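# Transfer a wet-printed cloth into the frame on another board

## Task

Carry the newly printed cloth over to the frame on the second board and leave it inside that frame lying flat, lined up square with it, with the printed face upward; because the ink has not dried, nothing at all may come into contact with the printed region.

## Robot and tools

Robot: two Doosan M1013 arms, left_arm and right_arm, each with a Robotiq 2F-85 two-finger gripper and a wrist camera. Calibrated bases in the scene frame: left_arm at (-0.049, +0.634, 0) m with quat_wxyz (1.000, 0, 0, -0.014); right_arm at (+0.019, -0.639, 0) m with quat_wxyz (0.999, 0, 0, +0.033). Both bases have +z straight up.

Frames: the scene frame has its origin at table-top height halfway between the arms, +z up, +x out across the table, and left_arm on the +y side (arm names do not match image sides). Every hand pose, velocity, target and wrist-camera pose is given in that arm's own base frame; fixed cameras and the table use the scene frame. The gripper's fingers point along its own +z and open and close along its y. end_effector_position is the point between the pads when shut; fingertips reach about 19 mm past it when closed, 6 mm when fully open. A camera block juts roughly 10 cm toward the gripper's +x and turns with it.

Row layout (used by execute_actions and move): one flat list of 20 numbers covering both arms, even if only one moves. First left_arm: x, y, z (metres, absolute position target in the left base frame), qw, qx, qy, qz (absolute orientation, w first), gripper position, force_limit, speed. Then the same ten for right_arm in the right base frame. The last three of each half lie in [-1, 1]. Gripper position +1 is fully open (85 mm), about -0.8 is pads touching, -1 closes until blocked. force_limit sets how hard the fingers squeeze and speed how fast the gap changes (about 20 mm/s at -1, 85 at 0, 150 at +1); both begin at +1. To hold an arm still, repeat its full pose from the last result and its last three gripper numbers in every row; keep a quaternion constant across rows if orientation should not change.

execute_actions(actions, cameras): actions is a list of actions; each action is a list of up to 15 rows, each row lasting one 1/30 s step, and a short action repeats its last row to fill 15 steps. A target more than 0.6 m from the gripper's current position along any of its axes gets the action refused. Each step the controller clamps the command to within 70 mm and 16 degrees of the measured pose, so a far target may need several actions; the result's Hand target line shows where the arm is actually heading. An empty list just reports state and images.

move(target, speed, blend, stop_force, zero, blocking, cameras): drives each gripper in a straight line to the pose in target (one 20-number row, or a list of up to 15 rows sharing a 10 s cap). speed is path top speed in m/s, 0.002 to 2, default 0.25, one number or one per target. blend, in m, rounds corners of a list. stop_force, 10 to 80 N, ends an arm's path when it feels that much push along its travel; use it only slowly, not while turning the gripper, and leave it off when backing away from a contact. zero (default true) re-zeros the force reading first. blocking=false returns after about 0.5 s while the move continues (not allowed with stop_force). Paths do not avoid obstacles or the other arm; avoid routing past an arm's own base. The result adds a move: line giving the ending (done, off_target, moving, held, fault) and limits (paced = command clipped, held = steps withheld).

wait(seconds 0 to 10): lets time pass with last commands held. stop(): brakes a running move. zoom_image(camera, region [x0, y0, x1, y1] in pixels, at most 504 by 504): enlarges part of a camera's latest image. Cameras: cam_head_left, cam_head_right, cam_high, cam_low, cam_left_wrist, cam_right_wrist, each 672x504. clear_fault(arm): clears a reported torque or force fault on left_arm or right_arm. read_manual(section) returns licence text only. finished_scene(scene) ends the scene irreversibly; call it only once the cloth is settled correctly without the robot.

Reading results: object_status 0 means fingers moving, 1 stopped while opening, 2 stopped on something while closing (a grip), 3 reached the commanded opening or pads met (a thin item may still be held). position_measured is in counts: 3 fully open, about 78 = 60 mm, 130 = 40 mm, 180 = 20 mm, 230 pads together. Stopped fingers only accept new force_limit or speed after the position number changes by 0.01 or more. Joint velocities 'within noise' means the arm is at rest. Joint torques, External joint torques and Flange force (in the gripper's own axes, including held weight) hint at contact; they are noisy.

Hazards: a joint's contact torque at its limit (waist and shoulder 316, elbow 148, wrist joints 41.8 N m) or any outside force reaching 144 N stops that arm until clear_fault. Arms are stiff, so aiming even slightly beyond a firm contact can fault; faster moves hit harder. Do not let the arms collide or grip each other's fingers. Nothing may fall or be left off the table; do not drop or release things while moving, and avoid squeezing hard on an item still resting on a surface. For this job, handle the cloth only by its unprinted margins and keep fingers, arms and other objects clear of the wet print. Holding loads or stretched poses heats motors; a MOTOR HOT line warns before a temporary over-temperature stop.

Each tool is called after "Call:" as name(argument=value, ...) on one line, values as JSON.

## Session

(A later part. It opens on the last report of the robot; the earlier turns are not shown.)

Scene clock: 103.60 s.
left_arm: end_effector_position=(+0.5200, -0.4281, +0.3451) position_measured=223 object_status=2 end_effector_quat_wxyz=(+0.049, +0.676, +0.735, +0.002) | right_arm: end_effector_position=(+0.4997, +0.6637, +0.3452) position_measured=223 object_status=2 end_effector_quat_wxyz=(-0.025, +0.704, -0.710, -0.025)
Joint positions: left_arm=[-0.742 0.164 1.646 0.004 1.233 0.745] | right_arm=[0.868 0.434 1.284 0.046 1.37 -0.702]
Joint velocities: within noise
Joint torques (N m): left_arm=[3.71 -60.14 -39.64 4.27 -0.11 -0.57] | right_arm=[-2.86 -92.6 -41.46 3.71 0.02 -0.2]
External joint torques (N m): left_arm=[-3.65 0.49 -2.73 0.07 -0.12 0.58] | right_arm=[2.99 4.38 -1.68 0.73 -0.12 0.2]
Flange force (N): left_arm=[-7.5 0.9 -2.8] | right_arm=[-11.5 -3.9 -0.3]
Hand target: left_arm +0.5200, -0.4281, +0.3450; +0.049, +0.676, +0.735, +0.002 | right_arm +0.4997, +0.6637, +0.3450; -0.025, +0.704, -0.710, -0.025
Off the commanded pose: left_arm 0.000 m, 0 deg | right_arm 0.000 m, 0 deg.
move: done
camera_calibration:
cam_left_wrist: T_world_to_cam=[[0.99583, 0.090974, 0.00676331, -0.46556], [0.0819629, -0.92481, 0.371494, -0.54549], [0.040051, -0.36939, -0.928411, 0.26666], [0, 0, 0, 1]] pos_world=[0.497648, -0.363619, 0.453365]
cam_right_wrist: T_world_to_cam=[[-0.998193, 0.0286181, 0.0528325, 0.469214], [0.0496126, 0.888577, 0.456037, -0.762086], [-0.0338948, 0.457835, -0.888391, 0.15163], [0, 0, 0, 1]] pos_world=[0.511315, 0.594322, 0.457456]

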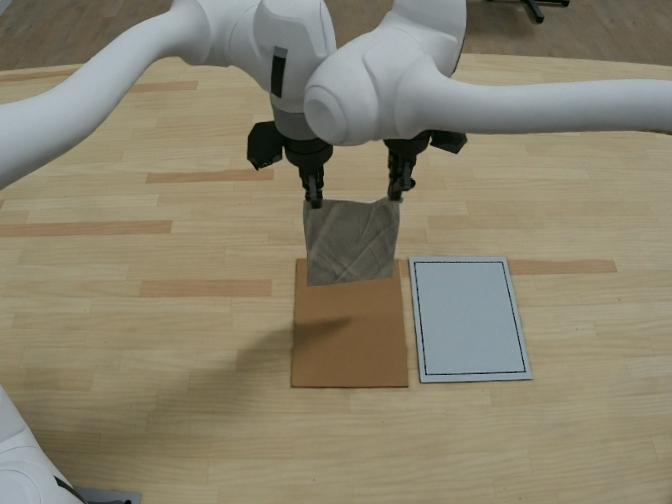

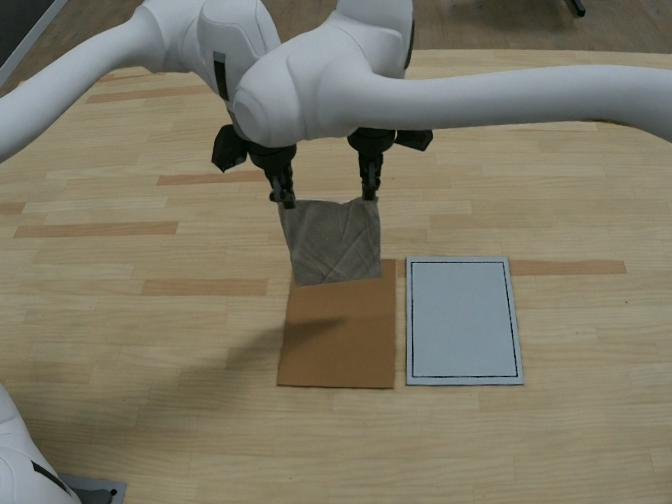

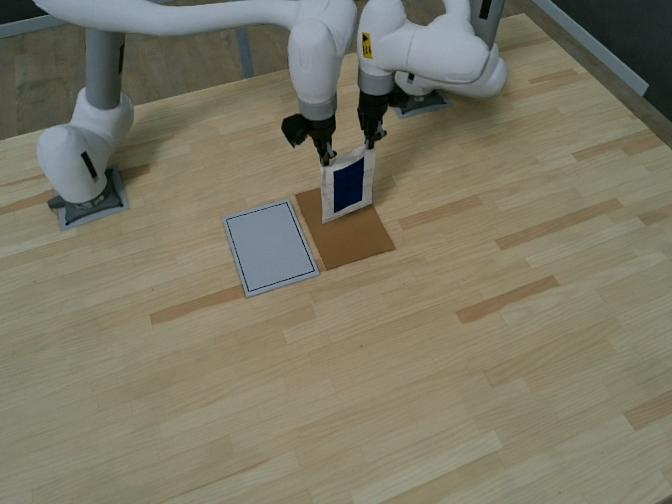

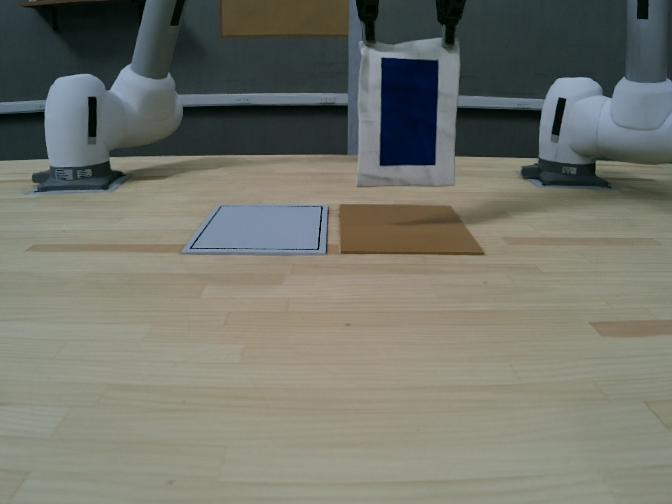

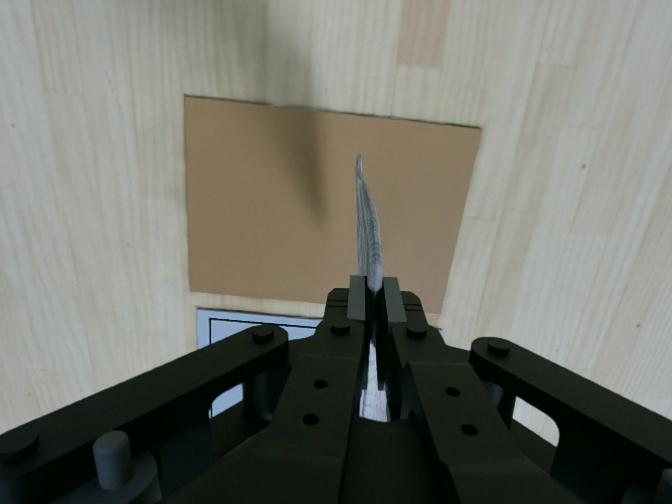

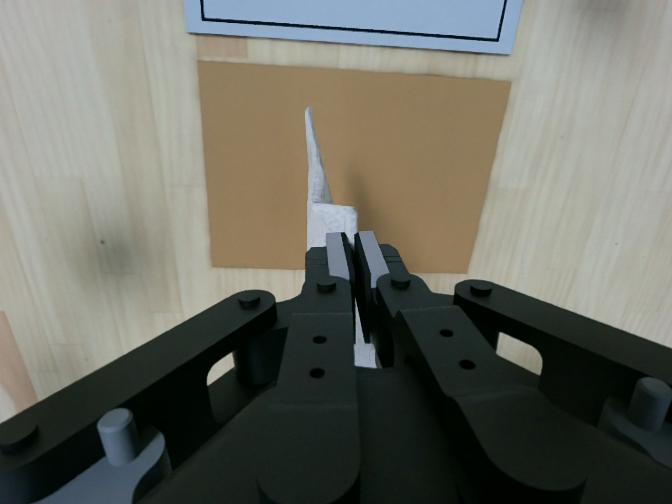

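Call:
move(target=[0.6403,-0.6802,0.345,0.1158,0.6939,0.7072,0.0693,-1,-0.7,-1,0.5808,0.4024,0.345,-0.1144,0.6804,-0.7202,0.0716,-1,-0.7,-1], speed=0.1)

Call:
zoom_image(camera="cam_low", region=[170, 20, 370, 270])

Scene clock: 108.47 s.
left_arm: end_effector_position=(+0.5203, -0.4285, +0.3449) position_measured=223 object_status=2 end_effector_quat_wxyz=(+0.049, +0.676, +0.735, +0.002) | right_arm: end_effector_position=(+0.5030, +0.6531, +0.3450) position_measured=223 object_status=2 end_effector_quat_wxyz=(-0.028, +0.703, -0.710, -0.021)
Joint positions: left_arm=[-0.742 0.164 1.645 0.005 1.233 0.745] | right_arm=[0.86 0.421 1.304 0.038 1.357 -0.707]
Joint velocities: within noise
Joint torques (N m): left_arm=[3.73 -59.59 -39.51 4.33 0 -0.55] | right_arm=[-2.94 -91.44 -41.5 3.59 0.05 -0.2]
External joint torques (N m): left_arm=[-3.7 -0.56 -2.98 0.03 -0.23 0.56] | right_arm=[2.94 5.07 -1.46 0.81 -0.17 0.2]
Flange force (N): left_arm=[-6.8 0.0 -3.5] | right_arm=[-11.8 -4.3 0.4]
Hand target: left_arm +0.5203, -0.4285, +0.3449; +0.049, +0.676, +0.735, +0.002 | right_arm +0.5030, +0.6531, +0.3450; -0.028, +0.703, -0.710, -0.021
Off the commanded pose: left_arm 0.279 m, 11 deg | right_arm 0.263 m, 15 deg.
move: held (left_arm; a check stopped the path), off_target (right_arm; braked when a check withheld steps of left_arm); limits=held
pose unreachable (left arm): on one or more control steps of this call, first in action 0 (counted from 0), this arm could not follow its commanded pose, so it was not sent that pose on those steps. It may still have moved: this result reports where it is.
cause: moving toward the commanded pose would bring a part of the arm too close to another arm (a part of this arm just beyond joint 5 (wrist pitch) and a part of the right arm just beyond its joint 4 (forearm roll)).
camera_calibration:
cam_left_wrist: T_world_to_cam=[[0.995839, 0.0908577, 0.00704129, -0.466084], [0.0817606, -0.924906, 0.371301, -0.545756], [0.0402481, -0.36918, -0.928486, 0.266285], [0, 0, 0, 1]] pos_world=[0.498049, -0.364119, 0.453164]
cam_right_wrist: T_world_to_cam=[[-0.998625, 0.0309298, 0.0423193, 0.475204], [0.0468516, 0.88873, 0.456031, -0.751482], [-0.0235055, 0.457387, -0.888957, 0.151616], [0, 0, 0, 1]] pos_world=[0.513323, 0.583819, 0.457369]

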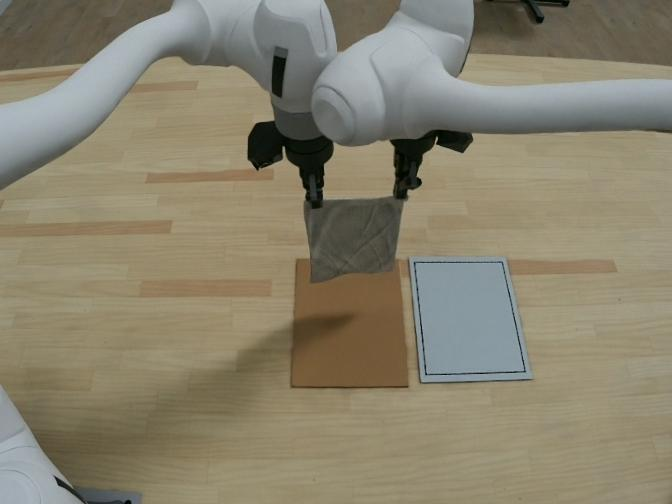

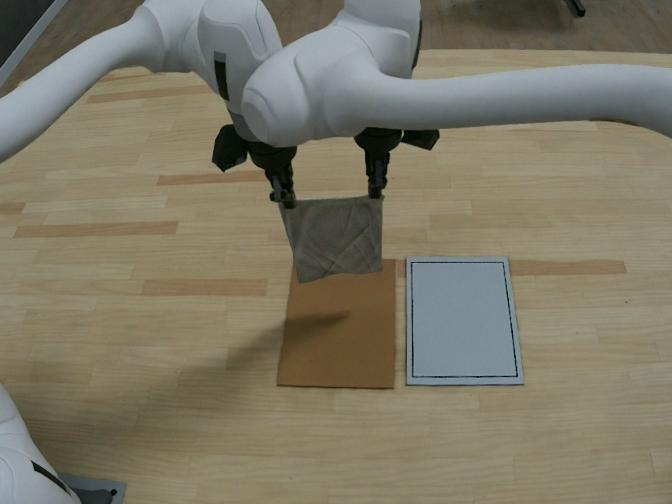

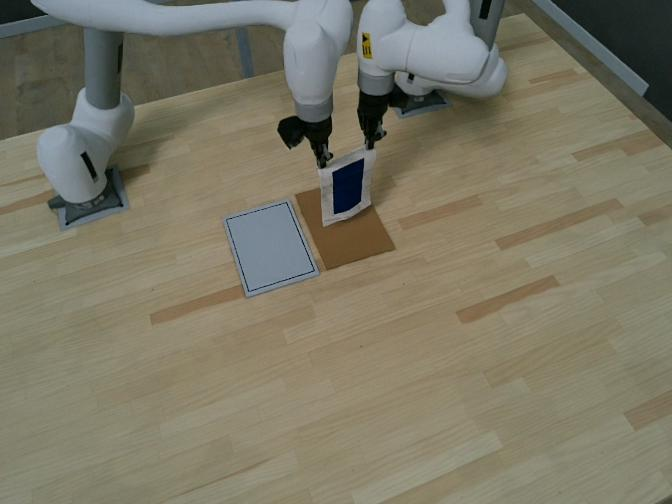

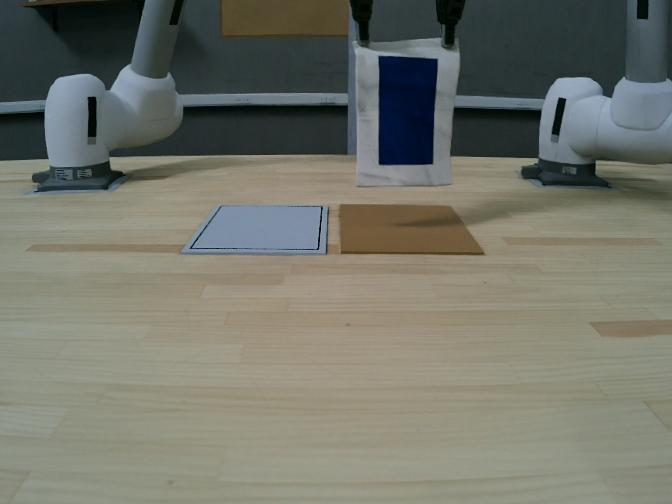

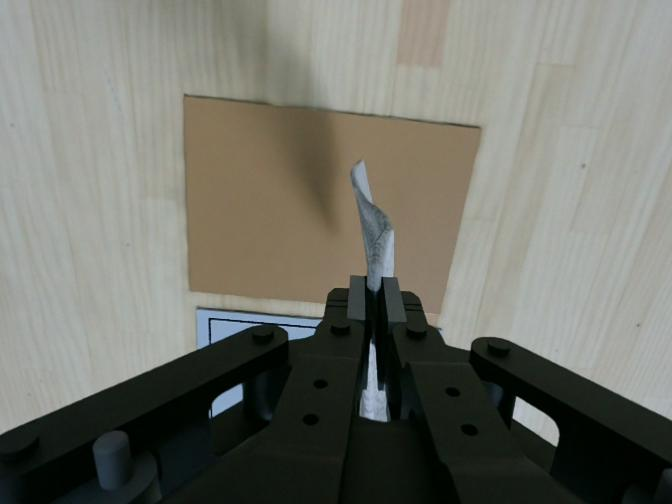

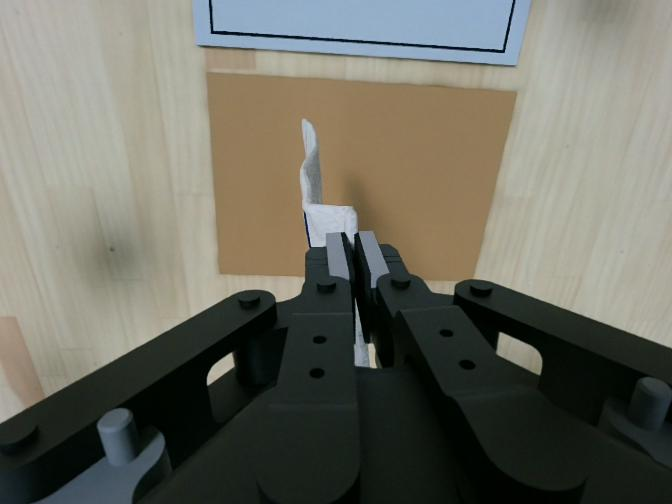

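Scaled by 2.016 from the camera's 672x504 image, which has a finer 960x720 frame.

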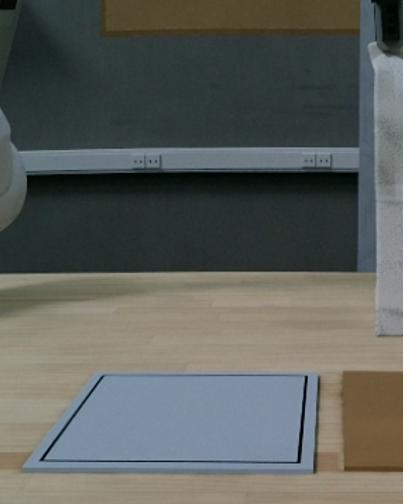

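Call:
move(target=[0.5272,-0.4294,0.345,0.1465,0.6963,0.7014,0.0391,-1,-0.7,-1,0.4915,0.6580,0.345,-0.1457,0.6829,-0.7145,0.0419,-1,-0.7,-1], speed=0.1)

Call:
zoom_image(camera="cam_low", region=[300, 20, 500, 270])

Scene clock: 115.03 s.
left_arm: end_effector_position=(+0.5272, -0.4294, +0.3450) position_measured=223 object_status=2 end_effector_quat_wxyz=(+0.147, +0.696, +0.701, +0.039) | right_arm: end_effector_position=(+0.4915, +0.6580, +0.3450) position_measured=223 object_status=2 end_effector_quat_wxyz=(-0.146, +0.683, -0.715, +0.042)
Joint positions: left_arm=[-0.765 0.089 1.753 0.086 1.005 0.763] | right_arm=[0.933 0.324 1.463 -0.148 1.083 -0.541]
Joint velocities: within noise
Joint torques (N m): left_arm=[3.5 -52.21 -39.83 4.38 -0.65 -0.55] | right_arm=[-2.92 -81.53 -41.47 3.14 -0.6 -0.17]
External joint torques (N m): left_arm=[-3.51 0.19 -2.8 0.1 -0.12 0.56] | right_arm=[2.99 5.12 -1.38 0.71 -0.11 0.15]
Flange force (N): left_arm=[-7.3 1.3 -2.3] | right_arm=[-11.5 -2.1 2.4]
Hand target: left_arm +0.5272, -0.4294, +0.3450; +0.147, +0.696, +0.701, +0.039 | right_arm +0.4915, +0.6580, +0.3450; -0.146, +0.683, -0.715, +0.042
Off the commanded pose: left_arm 0.000 m, 0 deg | right_arm 0.000 m, 0 deg.
move: done
camera_calibration:
cam_left_wrist: T_world_to_cam=[[0.979996, 0.0273932, 0.197124, -0.557321], [-0.063838, -0.894876, 0.441725, -0.481766], [0.188502, -0.445473, -0.875226, 0.136437], [0, 0, 0, 1]] pos_world=[0.489699, -0.355075, 0.442082]
cam_right_wrist: T_world_to_cam=[[-0.975305, 0.079934, -0.205889, 0.505502], [-0.040965, 0.850563, 0.524275, -0.710621], [0.217029, 0.519762, -0.826284, -0.0317777], [0, 0, 0, 1]] pos_world=[0.470805, 0.580539, 0.45038]

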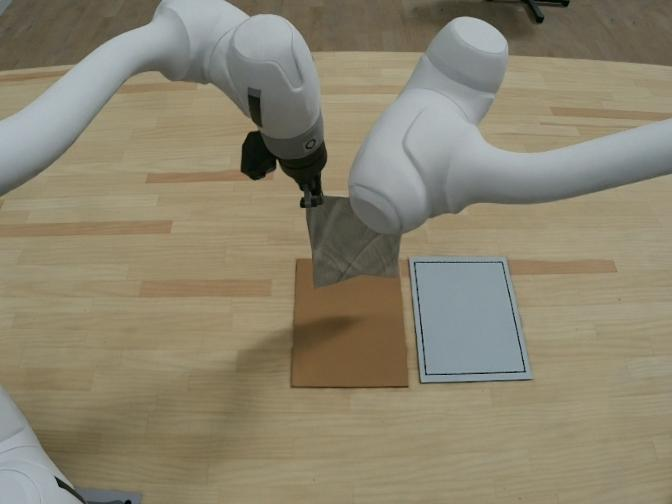

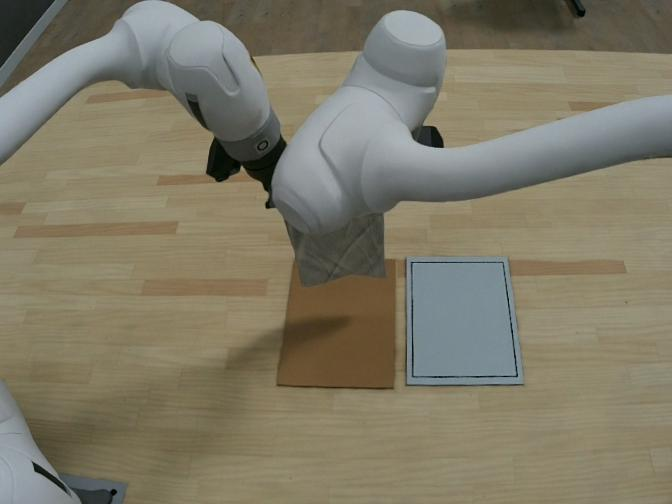

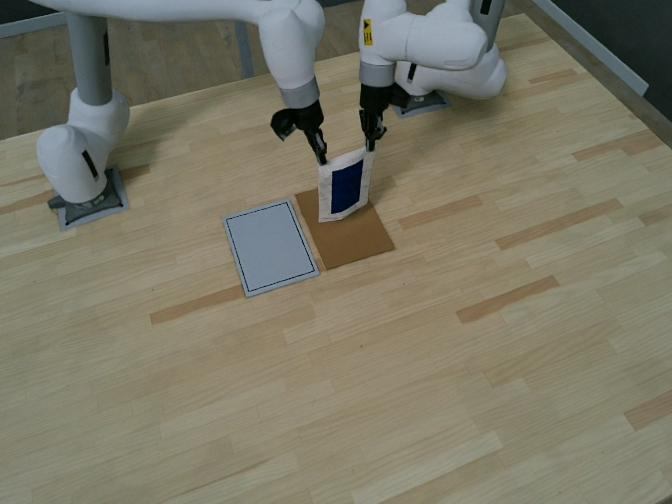

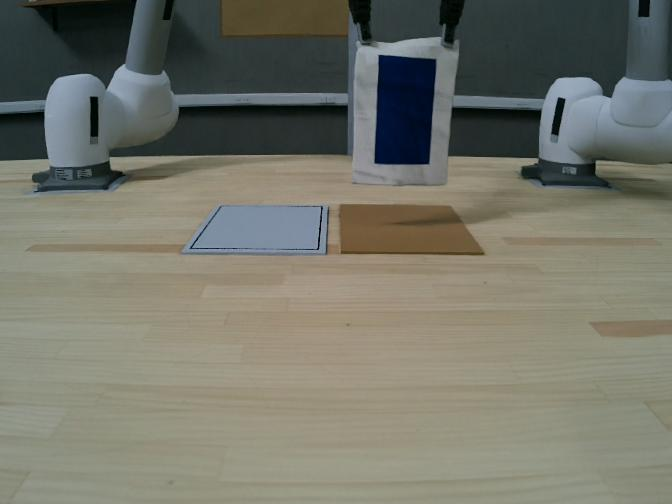

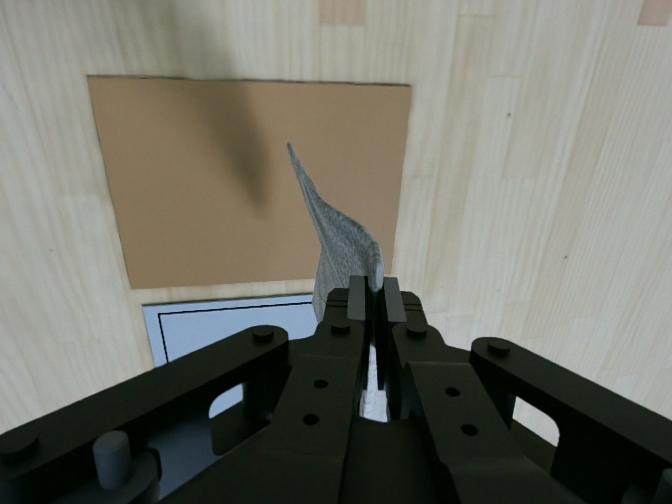

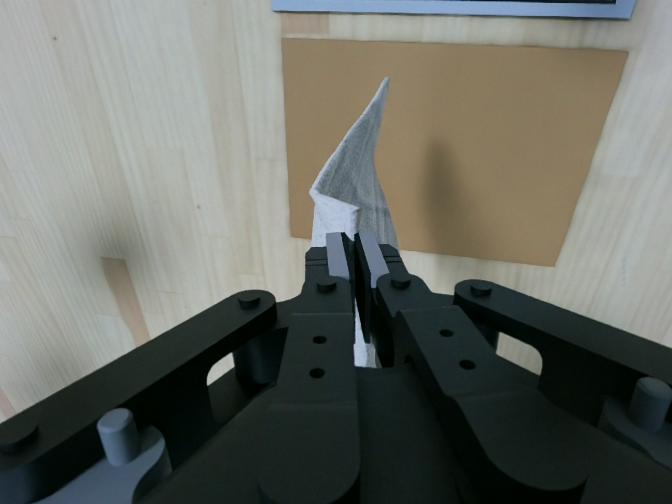

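Scaled by 2.016 from the camera's 672x504 image, which has a finer 960x720 frame.

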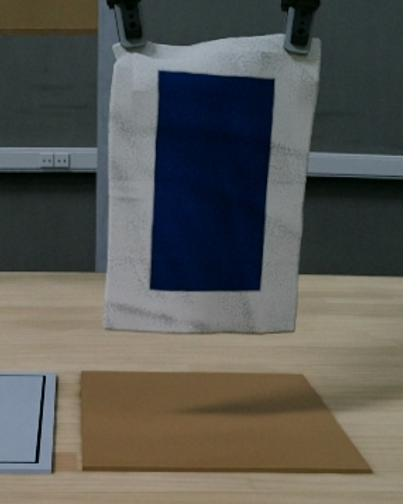

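Call:
move(target=[0.6403,-0.6802,0.345,0.1465,0.6963,0.7014,0.0391,-1,-0.7,-1,0.5808,0.4024,0.345,-0.1457,0.6829,-0.7145,0.0419,-1,-0.7,-1], speed=0.1)

Call:
zoom_image(camera="cam_low", region=[170, 20, 370, 270])

Scene clock: 121.10 s.
left_arm: end_effector_position=(+0.6403, -0.6802, +0.3450) position_measured=223 object_status=2 end_effector_quat_wxyz=(+0.147, +0.696, +0.701, +0.039) | right_arm: end_effector_position=(+0.5808, +0.4024, +0.3450) position_measured=223 object_status=2 end_effector_quat_wxyz=(-0.146, +0.683, -0.715, +0.042)
Joint positions: left_arm=[-0.886 0.5 1.208 0.117 1.151 0.645] | right_arm=[0.567 0.13 1.707 -0.03 1.001 -0.946]
Joint velocities: within noise
Joint torques (N m): left_arm=[3.3 -94.05 -41.16 4.6 -0.65 -0.53] | right_arm=[-2.87 -60.87 -41.25 3.4 -0.74 -0.21]
External joint torques (N m): left_arm=[-3.46 -0.5 -2.53 0.07 -0.08 0.55] | right_arm=[2.89 4.13 -1.44 0.73 -0.08 0.19]
Flange force (N): left_arm=[-6.9 2.0 -2.3] | right_arm=[-9.2 -4.2 2.5]
Hand target: left_arm +0.6403, -0.6802, +0.3450; +0.147, +0.696, +0.701, +0.039 | right_arm +0.5808, +0.4024, +0.3450; -0.146, +0.683, -0.715, +0.042
Off the commanded pose: left_arm 0.000 m, 0 deg | right_arm 0.000 m, 0 deg.
move: done
camera_calibration:
cam_left_wrist: T_world_to_cam=[[0.979977, 0.0274361, 0.19721, -0.661211], [-0.0638376, -0.894879, 0.441719, -0.69903], [0.188598, -0.445464, -0.87521, 0.00343834], [0, 0, 0, 1]] pos_world=[0.602699, -0.605875, 0.442182]
cam_right_wrist: T_world_to_cam=[[-0.975301, 0.0798506, -0.205939, 0.612978], [-0.0410604, 0.850571, 0.524255, -0.489504], [0.217028, 0.519763, -0.826284, 0.0817145], [0, 0, 0, 1]] pos_world=[0.560005, 0.324939, 0.450381]

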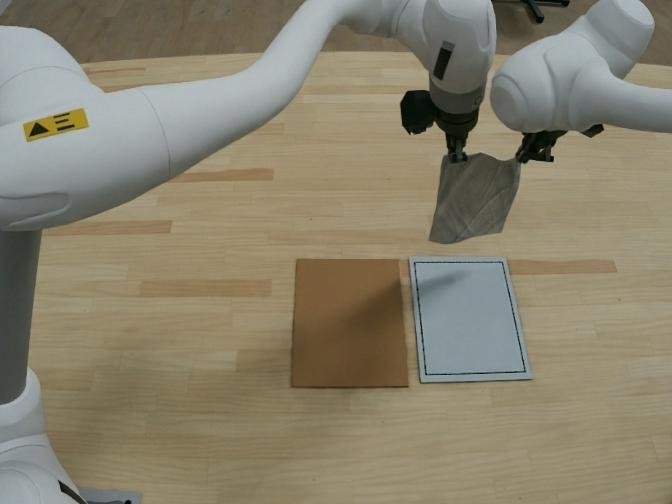

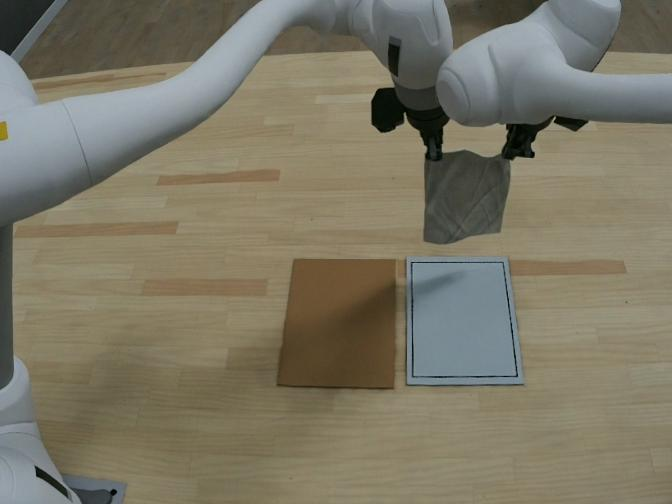

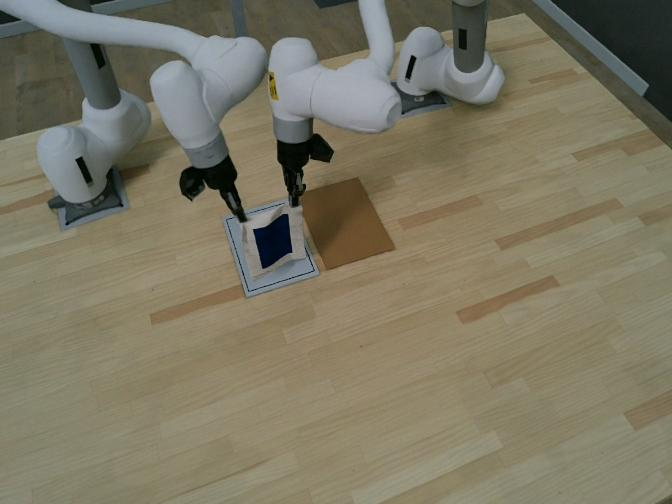

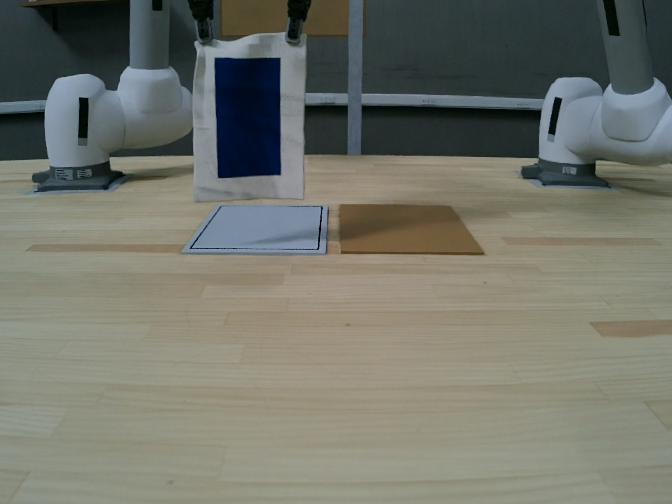

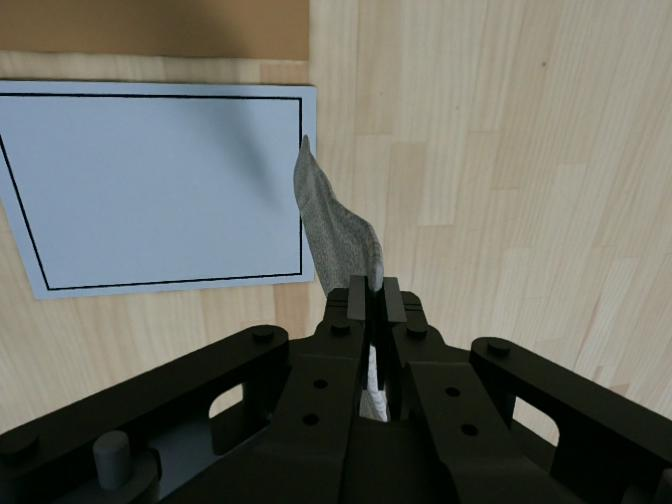

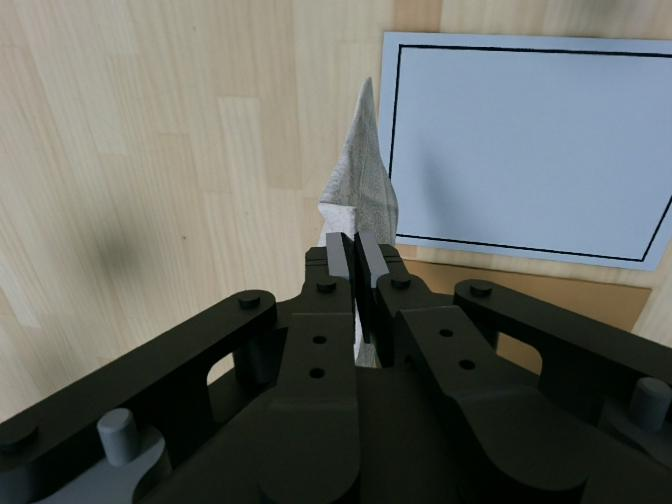

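Scaled by 2.016 from the camera's 672x504 image, which has a finer 960x720 frame.

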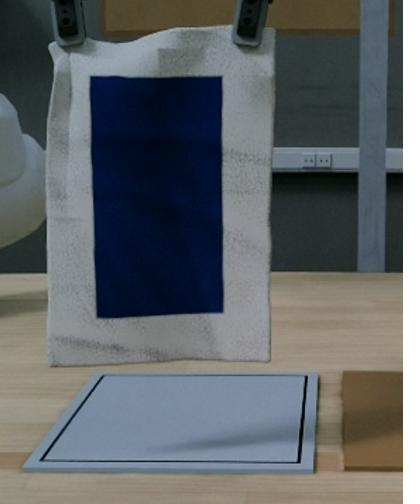

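Call:
move(target=[[0.6400,-0.6732,0.275,0.1465,0.6963,0.7014,0.0391,-1,-0.7,-1,0.5813,0.4094,0.275,-0.1457,0.6829,-0.7145,0.0419,-1,-0.7,-1]], speed=0.06)

Call:
zoom_image(camera="cam_low", region=[170, 60, 370, 270])

Call:
zoom_image(camera="cam_head_right", region=[380, 140, 550, 400])

Call:
zoom_image(camera="cam_high", region=[200, 180, 340, 310])

Scene clock: 128.07 s.
left_arm: end_effector_position=(+0.6400, -0.6732, +0.2750) position_measured=223 object_status=2 end_effector_quat_wxyz=(+0.147, +0.696, +0.701, +0.039) | right_arm: end_effector_position=(+0.5813, +0.4094, +0.2750) position_measured=223 object_status=2 end_effector_quat_wxyz=(-0.146, +0.683, -0.715, +0.042)
Joint positions: left_arm=[-0.881 0.514 1.313 0.123 1.031 0.634] | right_arm=[0.576 0.174 1.787 -0.036 0.877 -0.93]
Joint velocities: within noise
Joint torques (N m): left_arm=[3.38 -94.56 -40.1 4.46 -0.62 -0.57] | right_arm=[-2.73 -63.64 -39.5 3.24 -0.7 -0.17]
External joint torques (N m): left_arm=[-3.39 0.14 -2.47 0.08 -0.11 0.59] | right_arm=[2.59 4.45 -1.38 0.7 -0.11 0.15]
Flange force (N): left_arm=[-7.2 2.3 -1.2] | right_arm=[-8.7 -4.2 3.9]
Hand target: left_arm +0.6400, -0.6732, +0.2750; +0.147, +0.696, +0.701, +0.039 | right_arm +0.5813, +0.4094, +0.2750; -0.146, +0.683, -0.715, +0.042
Off the commanded pose: left_arm 0.000 m, 0 deg | right_arm 0.000 m, 0 deg.
move: done
camera_calibration:
cam_left_wrist: T_world_to_cam=[[0.980002, 0.0274812, 0.197081, -0.647322], [-0.063742, -0.894873, 0.441745, -0.661878], [0.188502, -0.445473, -0.875226, -0.0546991], [0, 0, 0, 1]] pos_world=[0.602499, -0.598875, 0.372082]
cam_right_wrist: T_world_to_cam=[[-0.975301, 0.0798506, -0.205939, 0.598512], [-0.0410604, 0.850571, 0.524255, -0.458792], [0.217028, 0.519763, -0.826284, 0.0202104], [0, 0, 0, 1]] pos_world=[0.560505, 0.331939, 0.380481]

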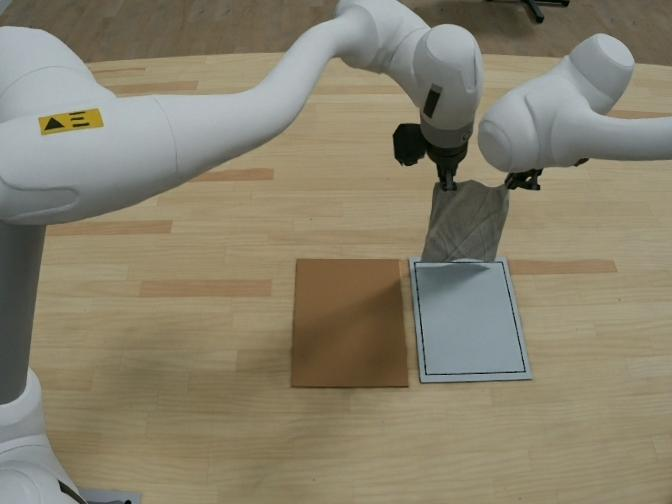

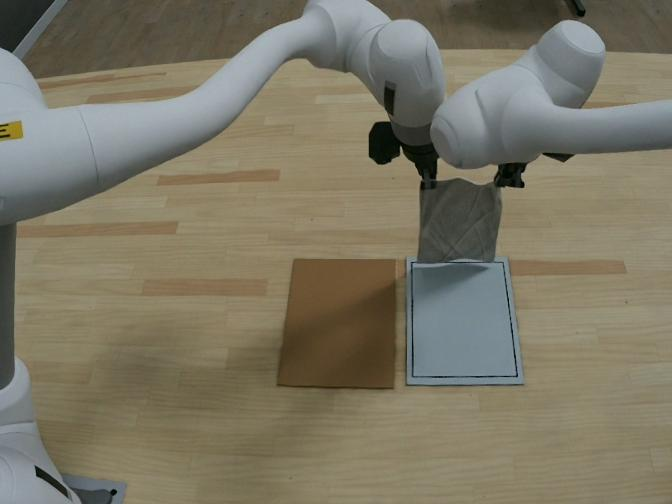

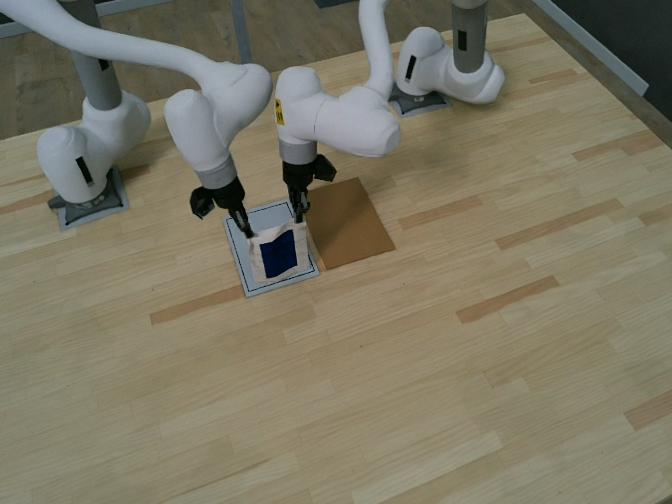

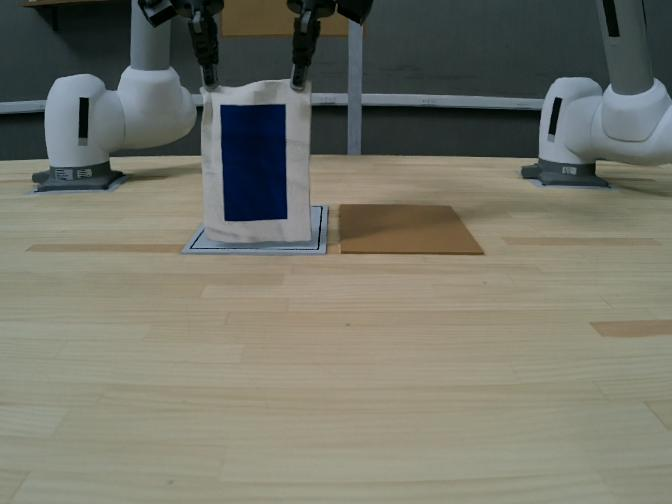

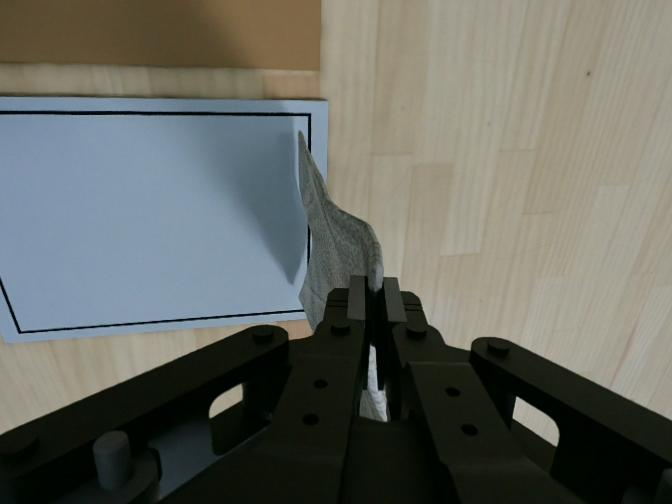

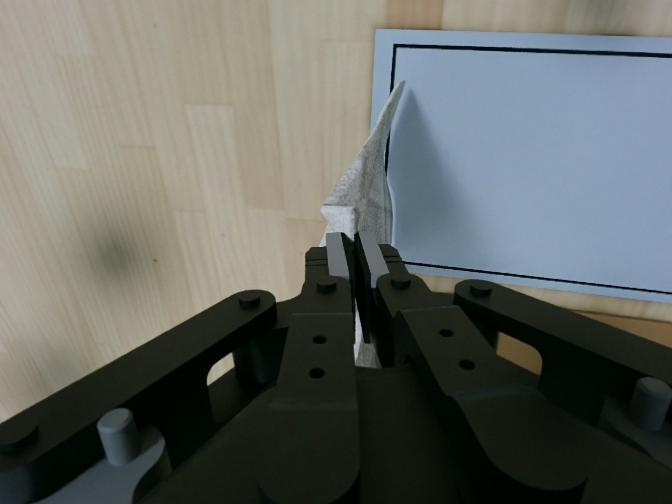

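Scaled by 2.400 from the camera's 672x504 image, which has a finer 960x720 frame.

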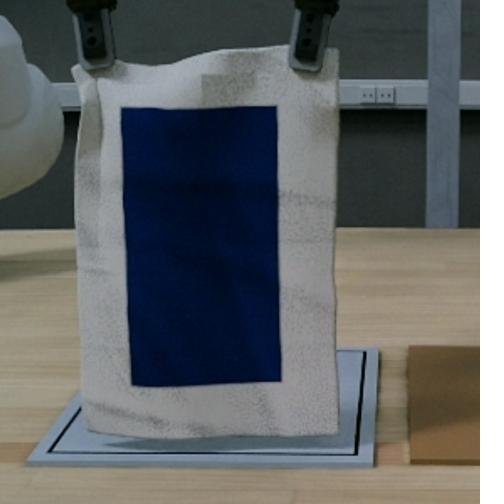

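Scaled by 1.938 from the camera's 672x504 image, which has a finer 960x720 frame.

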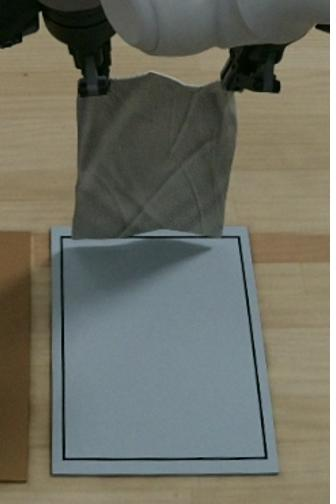

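Scaled by 3.600 from the camera's 672x504 image, which has a finer 960x720 frame.

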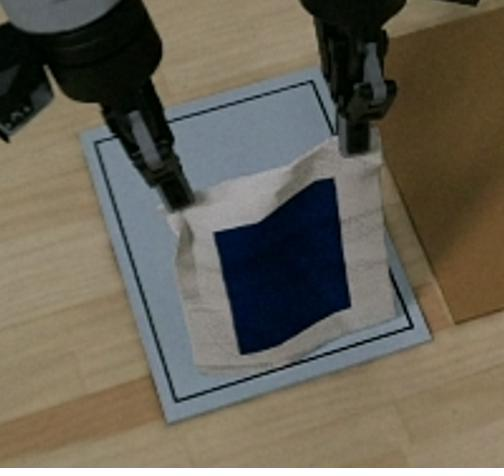

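Call:
move(target=[[0.6100,-0.6765,0.265,0.1465,0.6963,0.7014,0.0391,-1,-0.7,-1,0.5512,0.4090,0.265,-0.1457,0.6829,-0.7145,0.0419,-1,-0.7,-1],[0.5770,-0.6775,0.2564,0.1465,0.6963,0.7014,0.0391,-1,-0.7,-1,0.5182,0.4111,0.2564,-0.1457,0.6829,-0.7145,0.0419,-1,-0.7,-1],[0.5180,-0.6791,0.2304,0.1465,0.6963,0.7014,0.0391,-1,-0.7,-1,0.4593,0.4150,0.2304,-0.1457,0.6829,-0.7145,0.0419,-1,-0.7,-1]], speed=0.05, blend=0.01)

Call:
zoom_image(camera="cam_low", region=[170, 60, 370, 270])

Call:
zoom_image(camera="cam_head_right", region=[380, 140, 550, 400])

Call:
zoom_image(camera="cam_high", region=[200, 180, 340, 310])

Scene clock: 135.13 s.
left_arm: end_effector_position=(+0.5180, -0.6791, +0.2304) position_measured=223 object_status=2 end_effector_quat_wxyz=(+0.147, +0.696, +0.701, +0.039) | right_arm: end_effector_position=(+0.4593, +0.4150, +0.2304) position_measured=223 object_status=2 end_effector_quat_wxyz=(-0.146, +0.683, -0.715, +0.042)
Joint positions: left_arm=[-1.007 0.427 1.531 0.177 0.92 0.468] | right_arm=[0.711 0.069 1.997 -0.096 0.781 -0.757]
Joint velocities: within noise
Joint torques (N m): left_arm=[3.51 -84.69 -38.2 4.32 -0.54 -0.54] | right_arm=[-2.86 -50.28 -37.57 3 -0.63 -0.19]
External joint torques (N m): left_arm=[-3.66 -0.45 -2.95 0.1 -0.12 0.56] | right_arm=[2.75 4.52 -1.14 0.63 -0.14 0.17]
Flange force (N): left_arm=[-7.4 0.7 -2.1] | right_arm=[-9.6 -1.7 4.8]
Hand target: left_arm +0.5180, -0.6791, +0.2304; +0.147, +0.696, +0.701, +0.039 | right_arm +0.4593, +0.4150, +0.2304; -0.146, +0.683, -0.715, +0.042
Off the commanded pose: left_arm 0.000 m, 0 deg | right_arm 0.000 m, 0 deg.
move: done
camera_calibration:
cam_left_wrist: T_world_to_cam=[[0.979983, 0.0275241, 0.197167, -0.518824], [-0.0637416, -0.894876, 0.441739, -0.655277], [0.188599, -0.445465, -0.875209, -0.0733247], [0, 0, 0, 1]] pos_world=[0.480499, -0.604775, 0.327582]
cam_right_wrist: T_world_to_cam=[[-0.975305, 0.079934, -0.205889, 0.469926], [-0.040965, 0.850563, 0.524275, -0.445172], [0.217029, 0.519762, -0.826284, 0.00682057], [0, 0, 0, 1]] pos_world=[0.438605, 0.337539, 0.33578]

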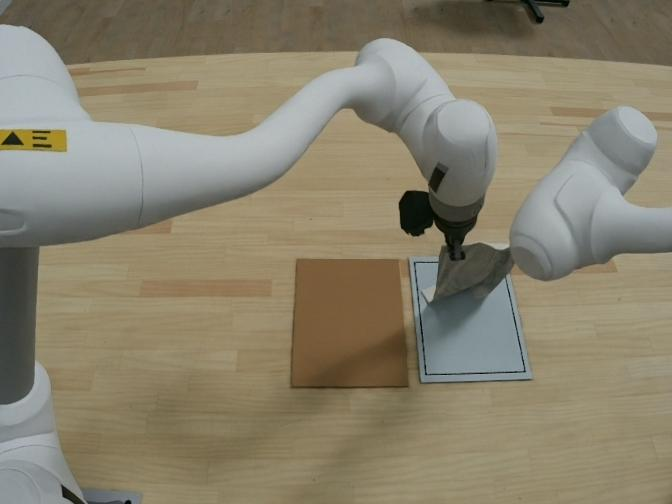

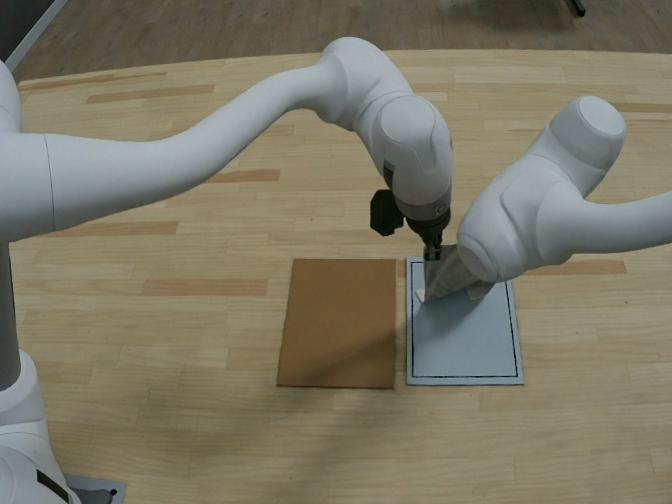

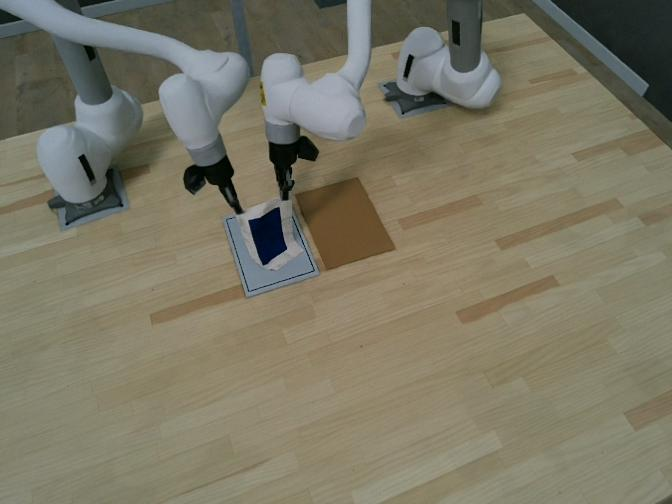

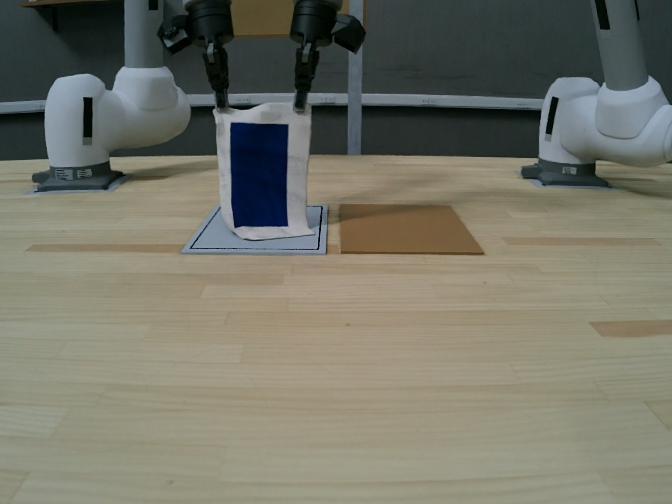

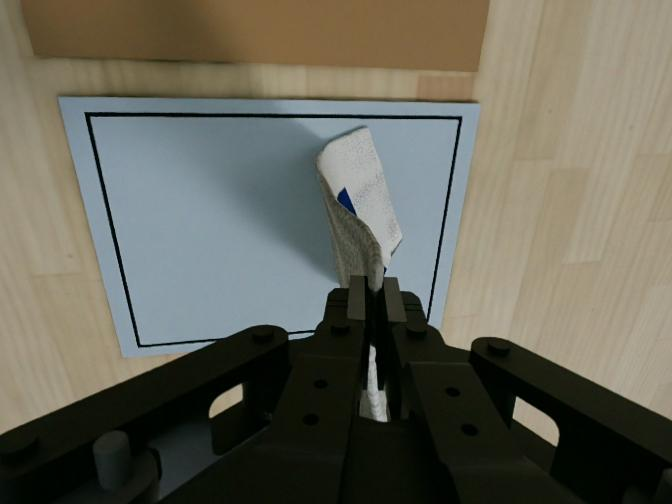

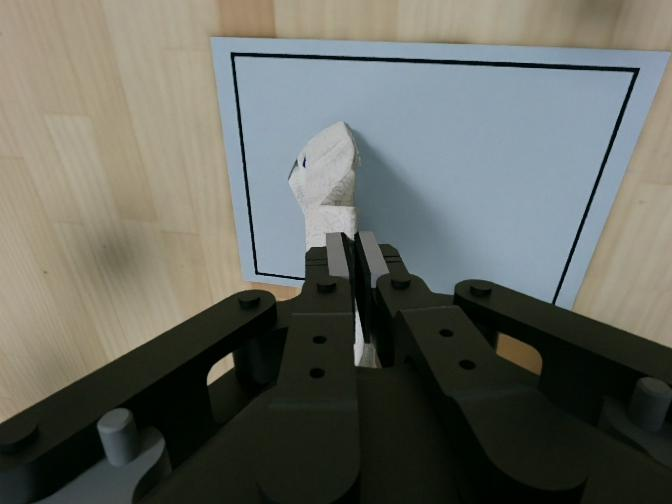

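Scaled by 2.400 from the camera's 672x504 image, which has a finer 960x720 frame.

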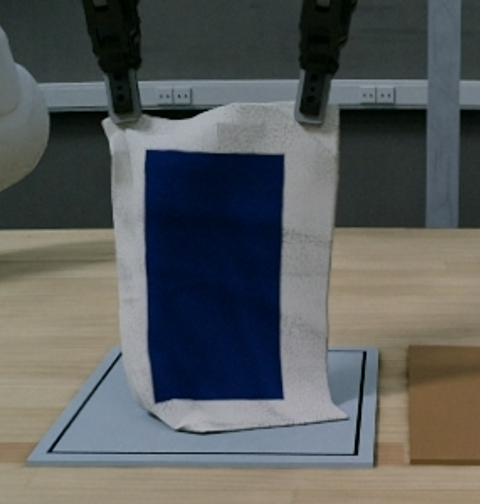

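Scaled by 1.938 from the camera's 672x504 image, which has a finer 960x720 frame.

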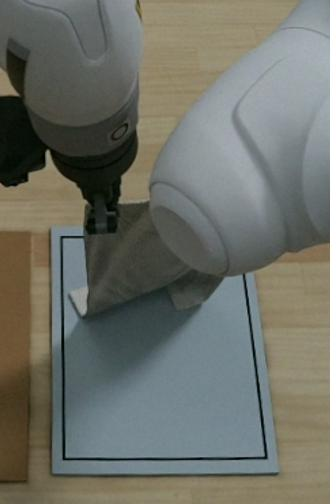

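Scaled by 3.600 from the camera's 672x504 image, which has a finer 960x720 frame.

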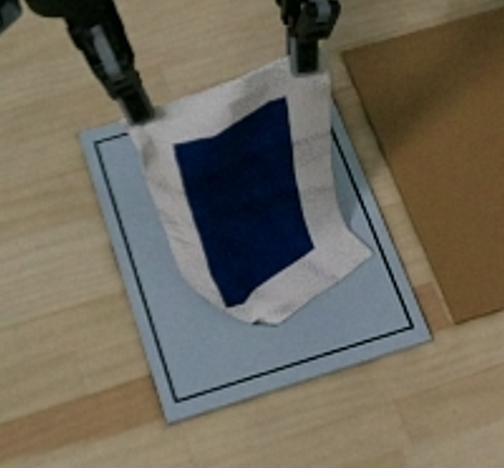

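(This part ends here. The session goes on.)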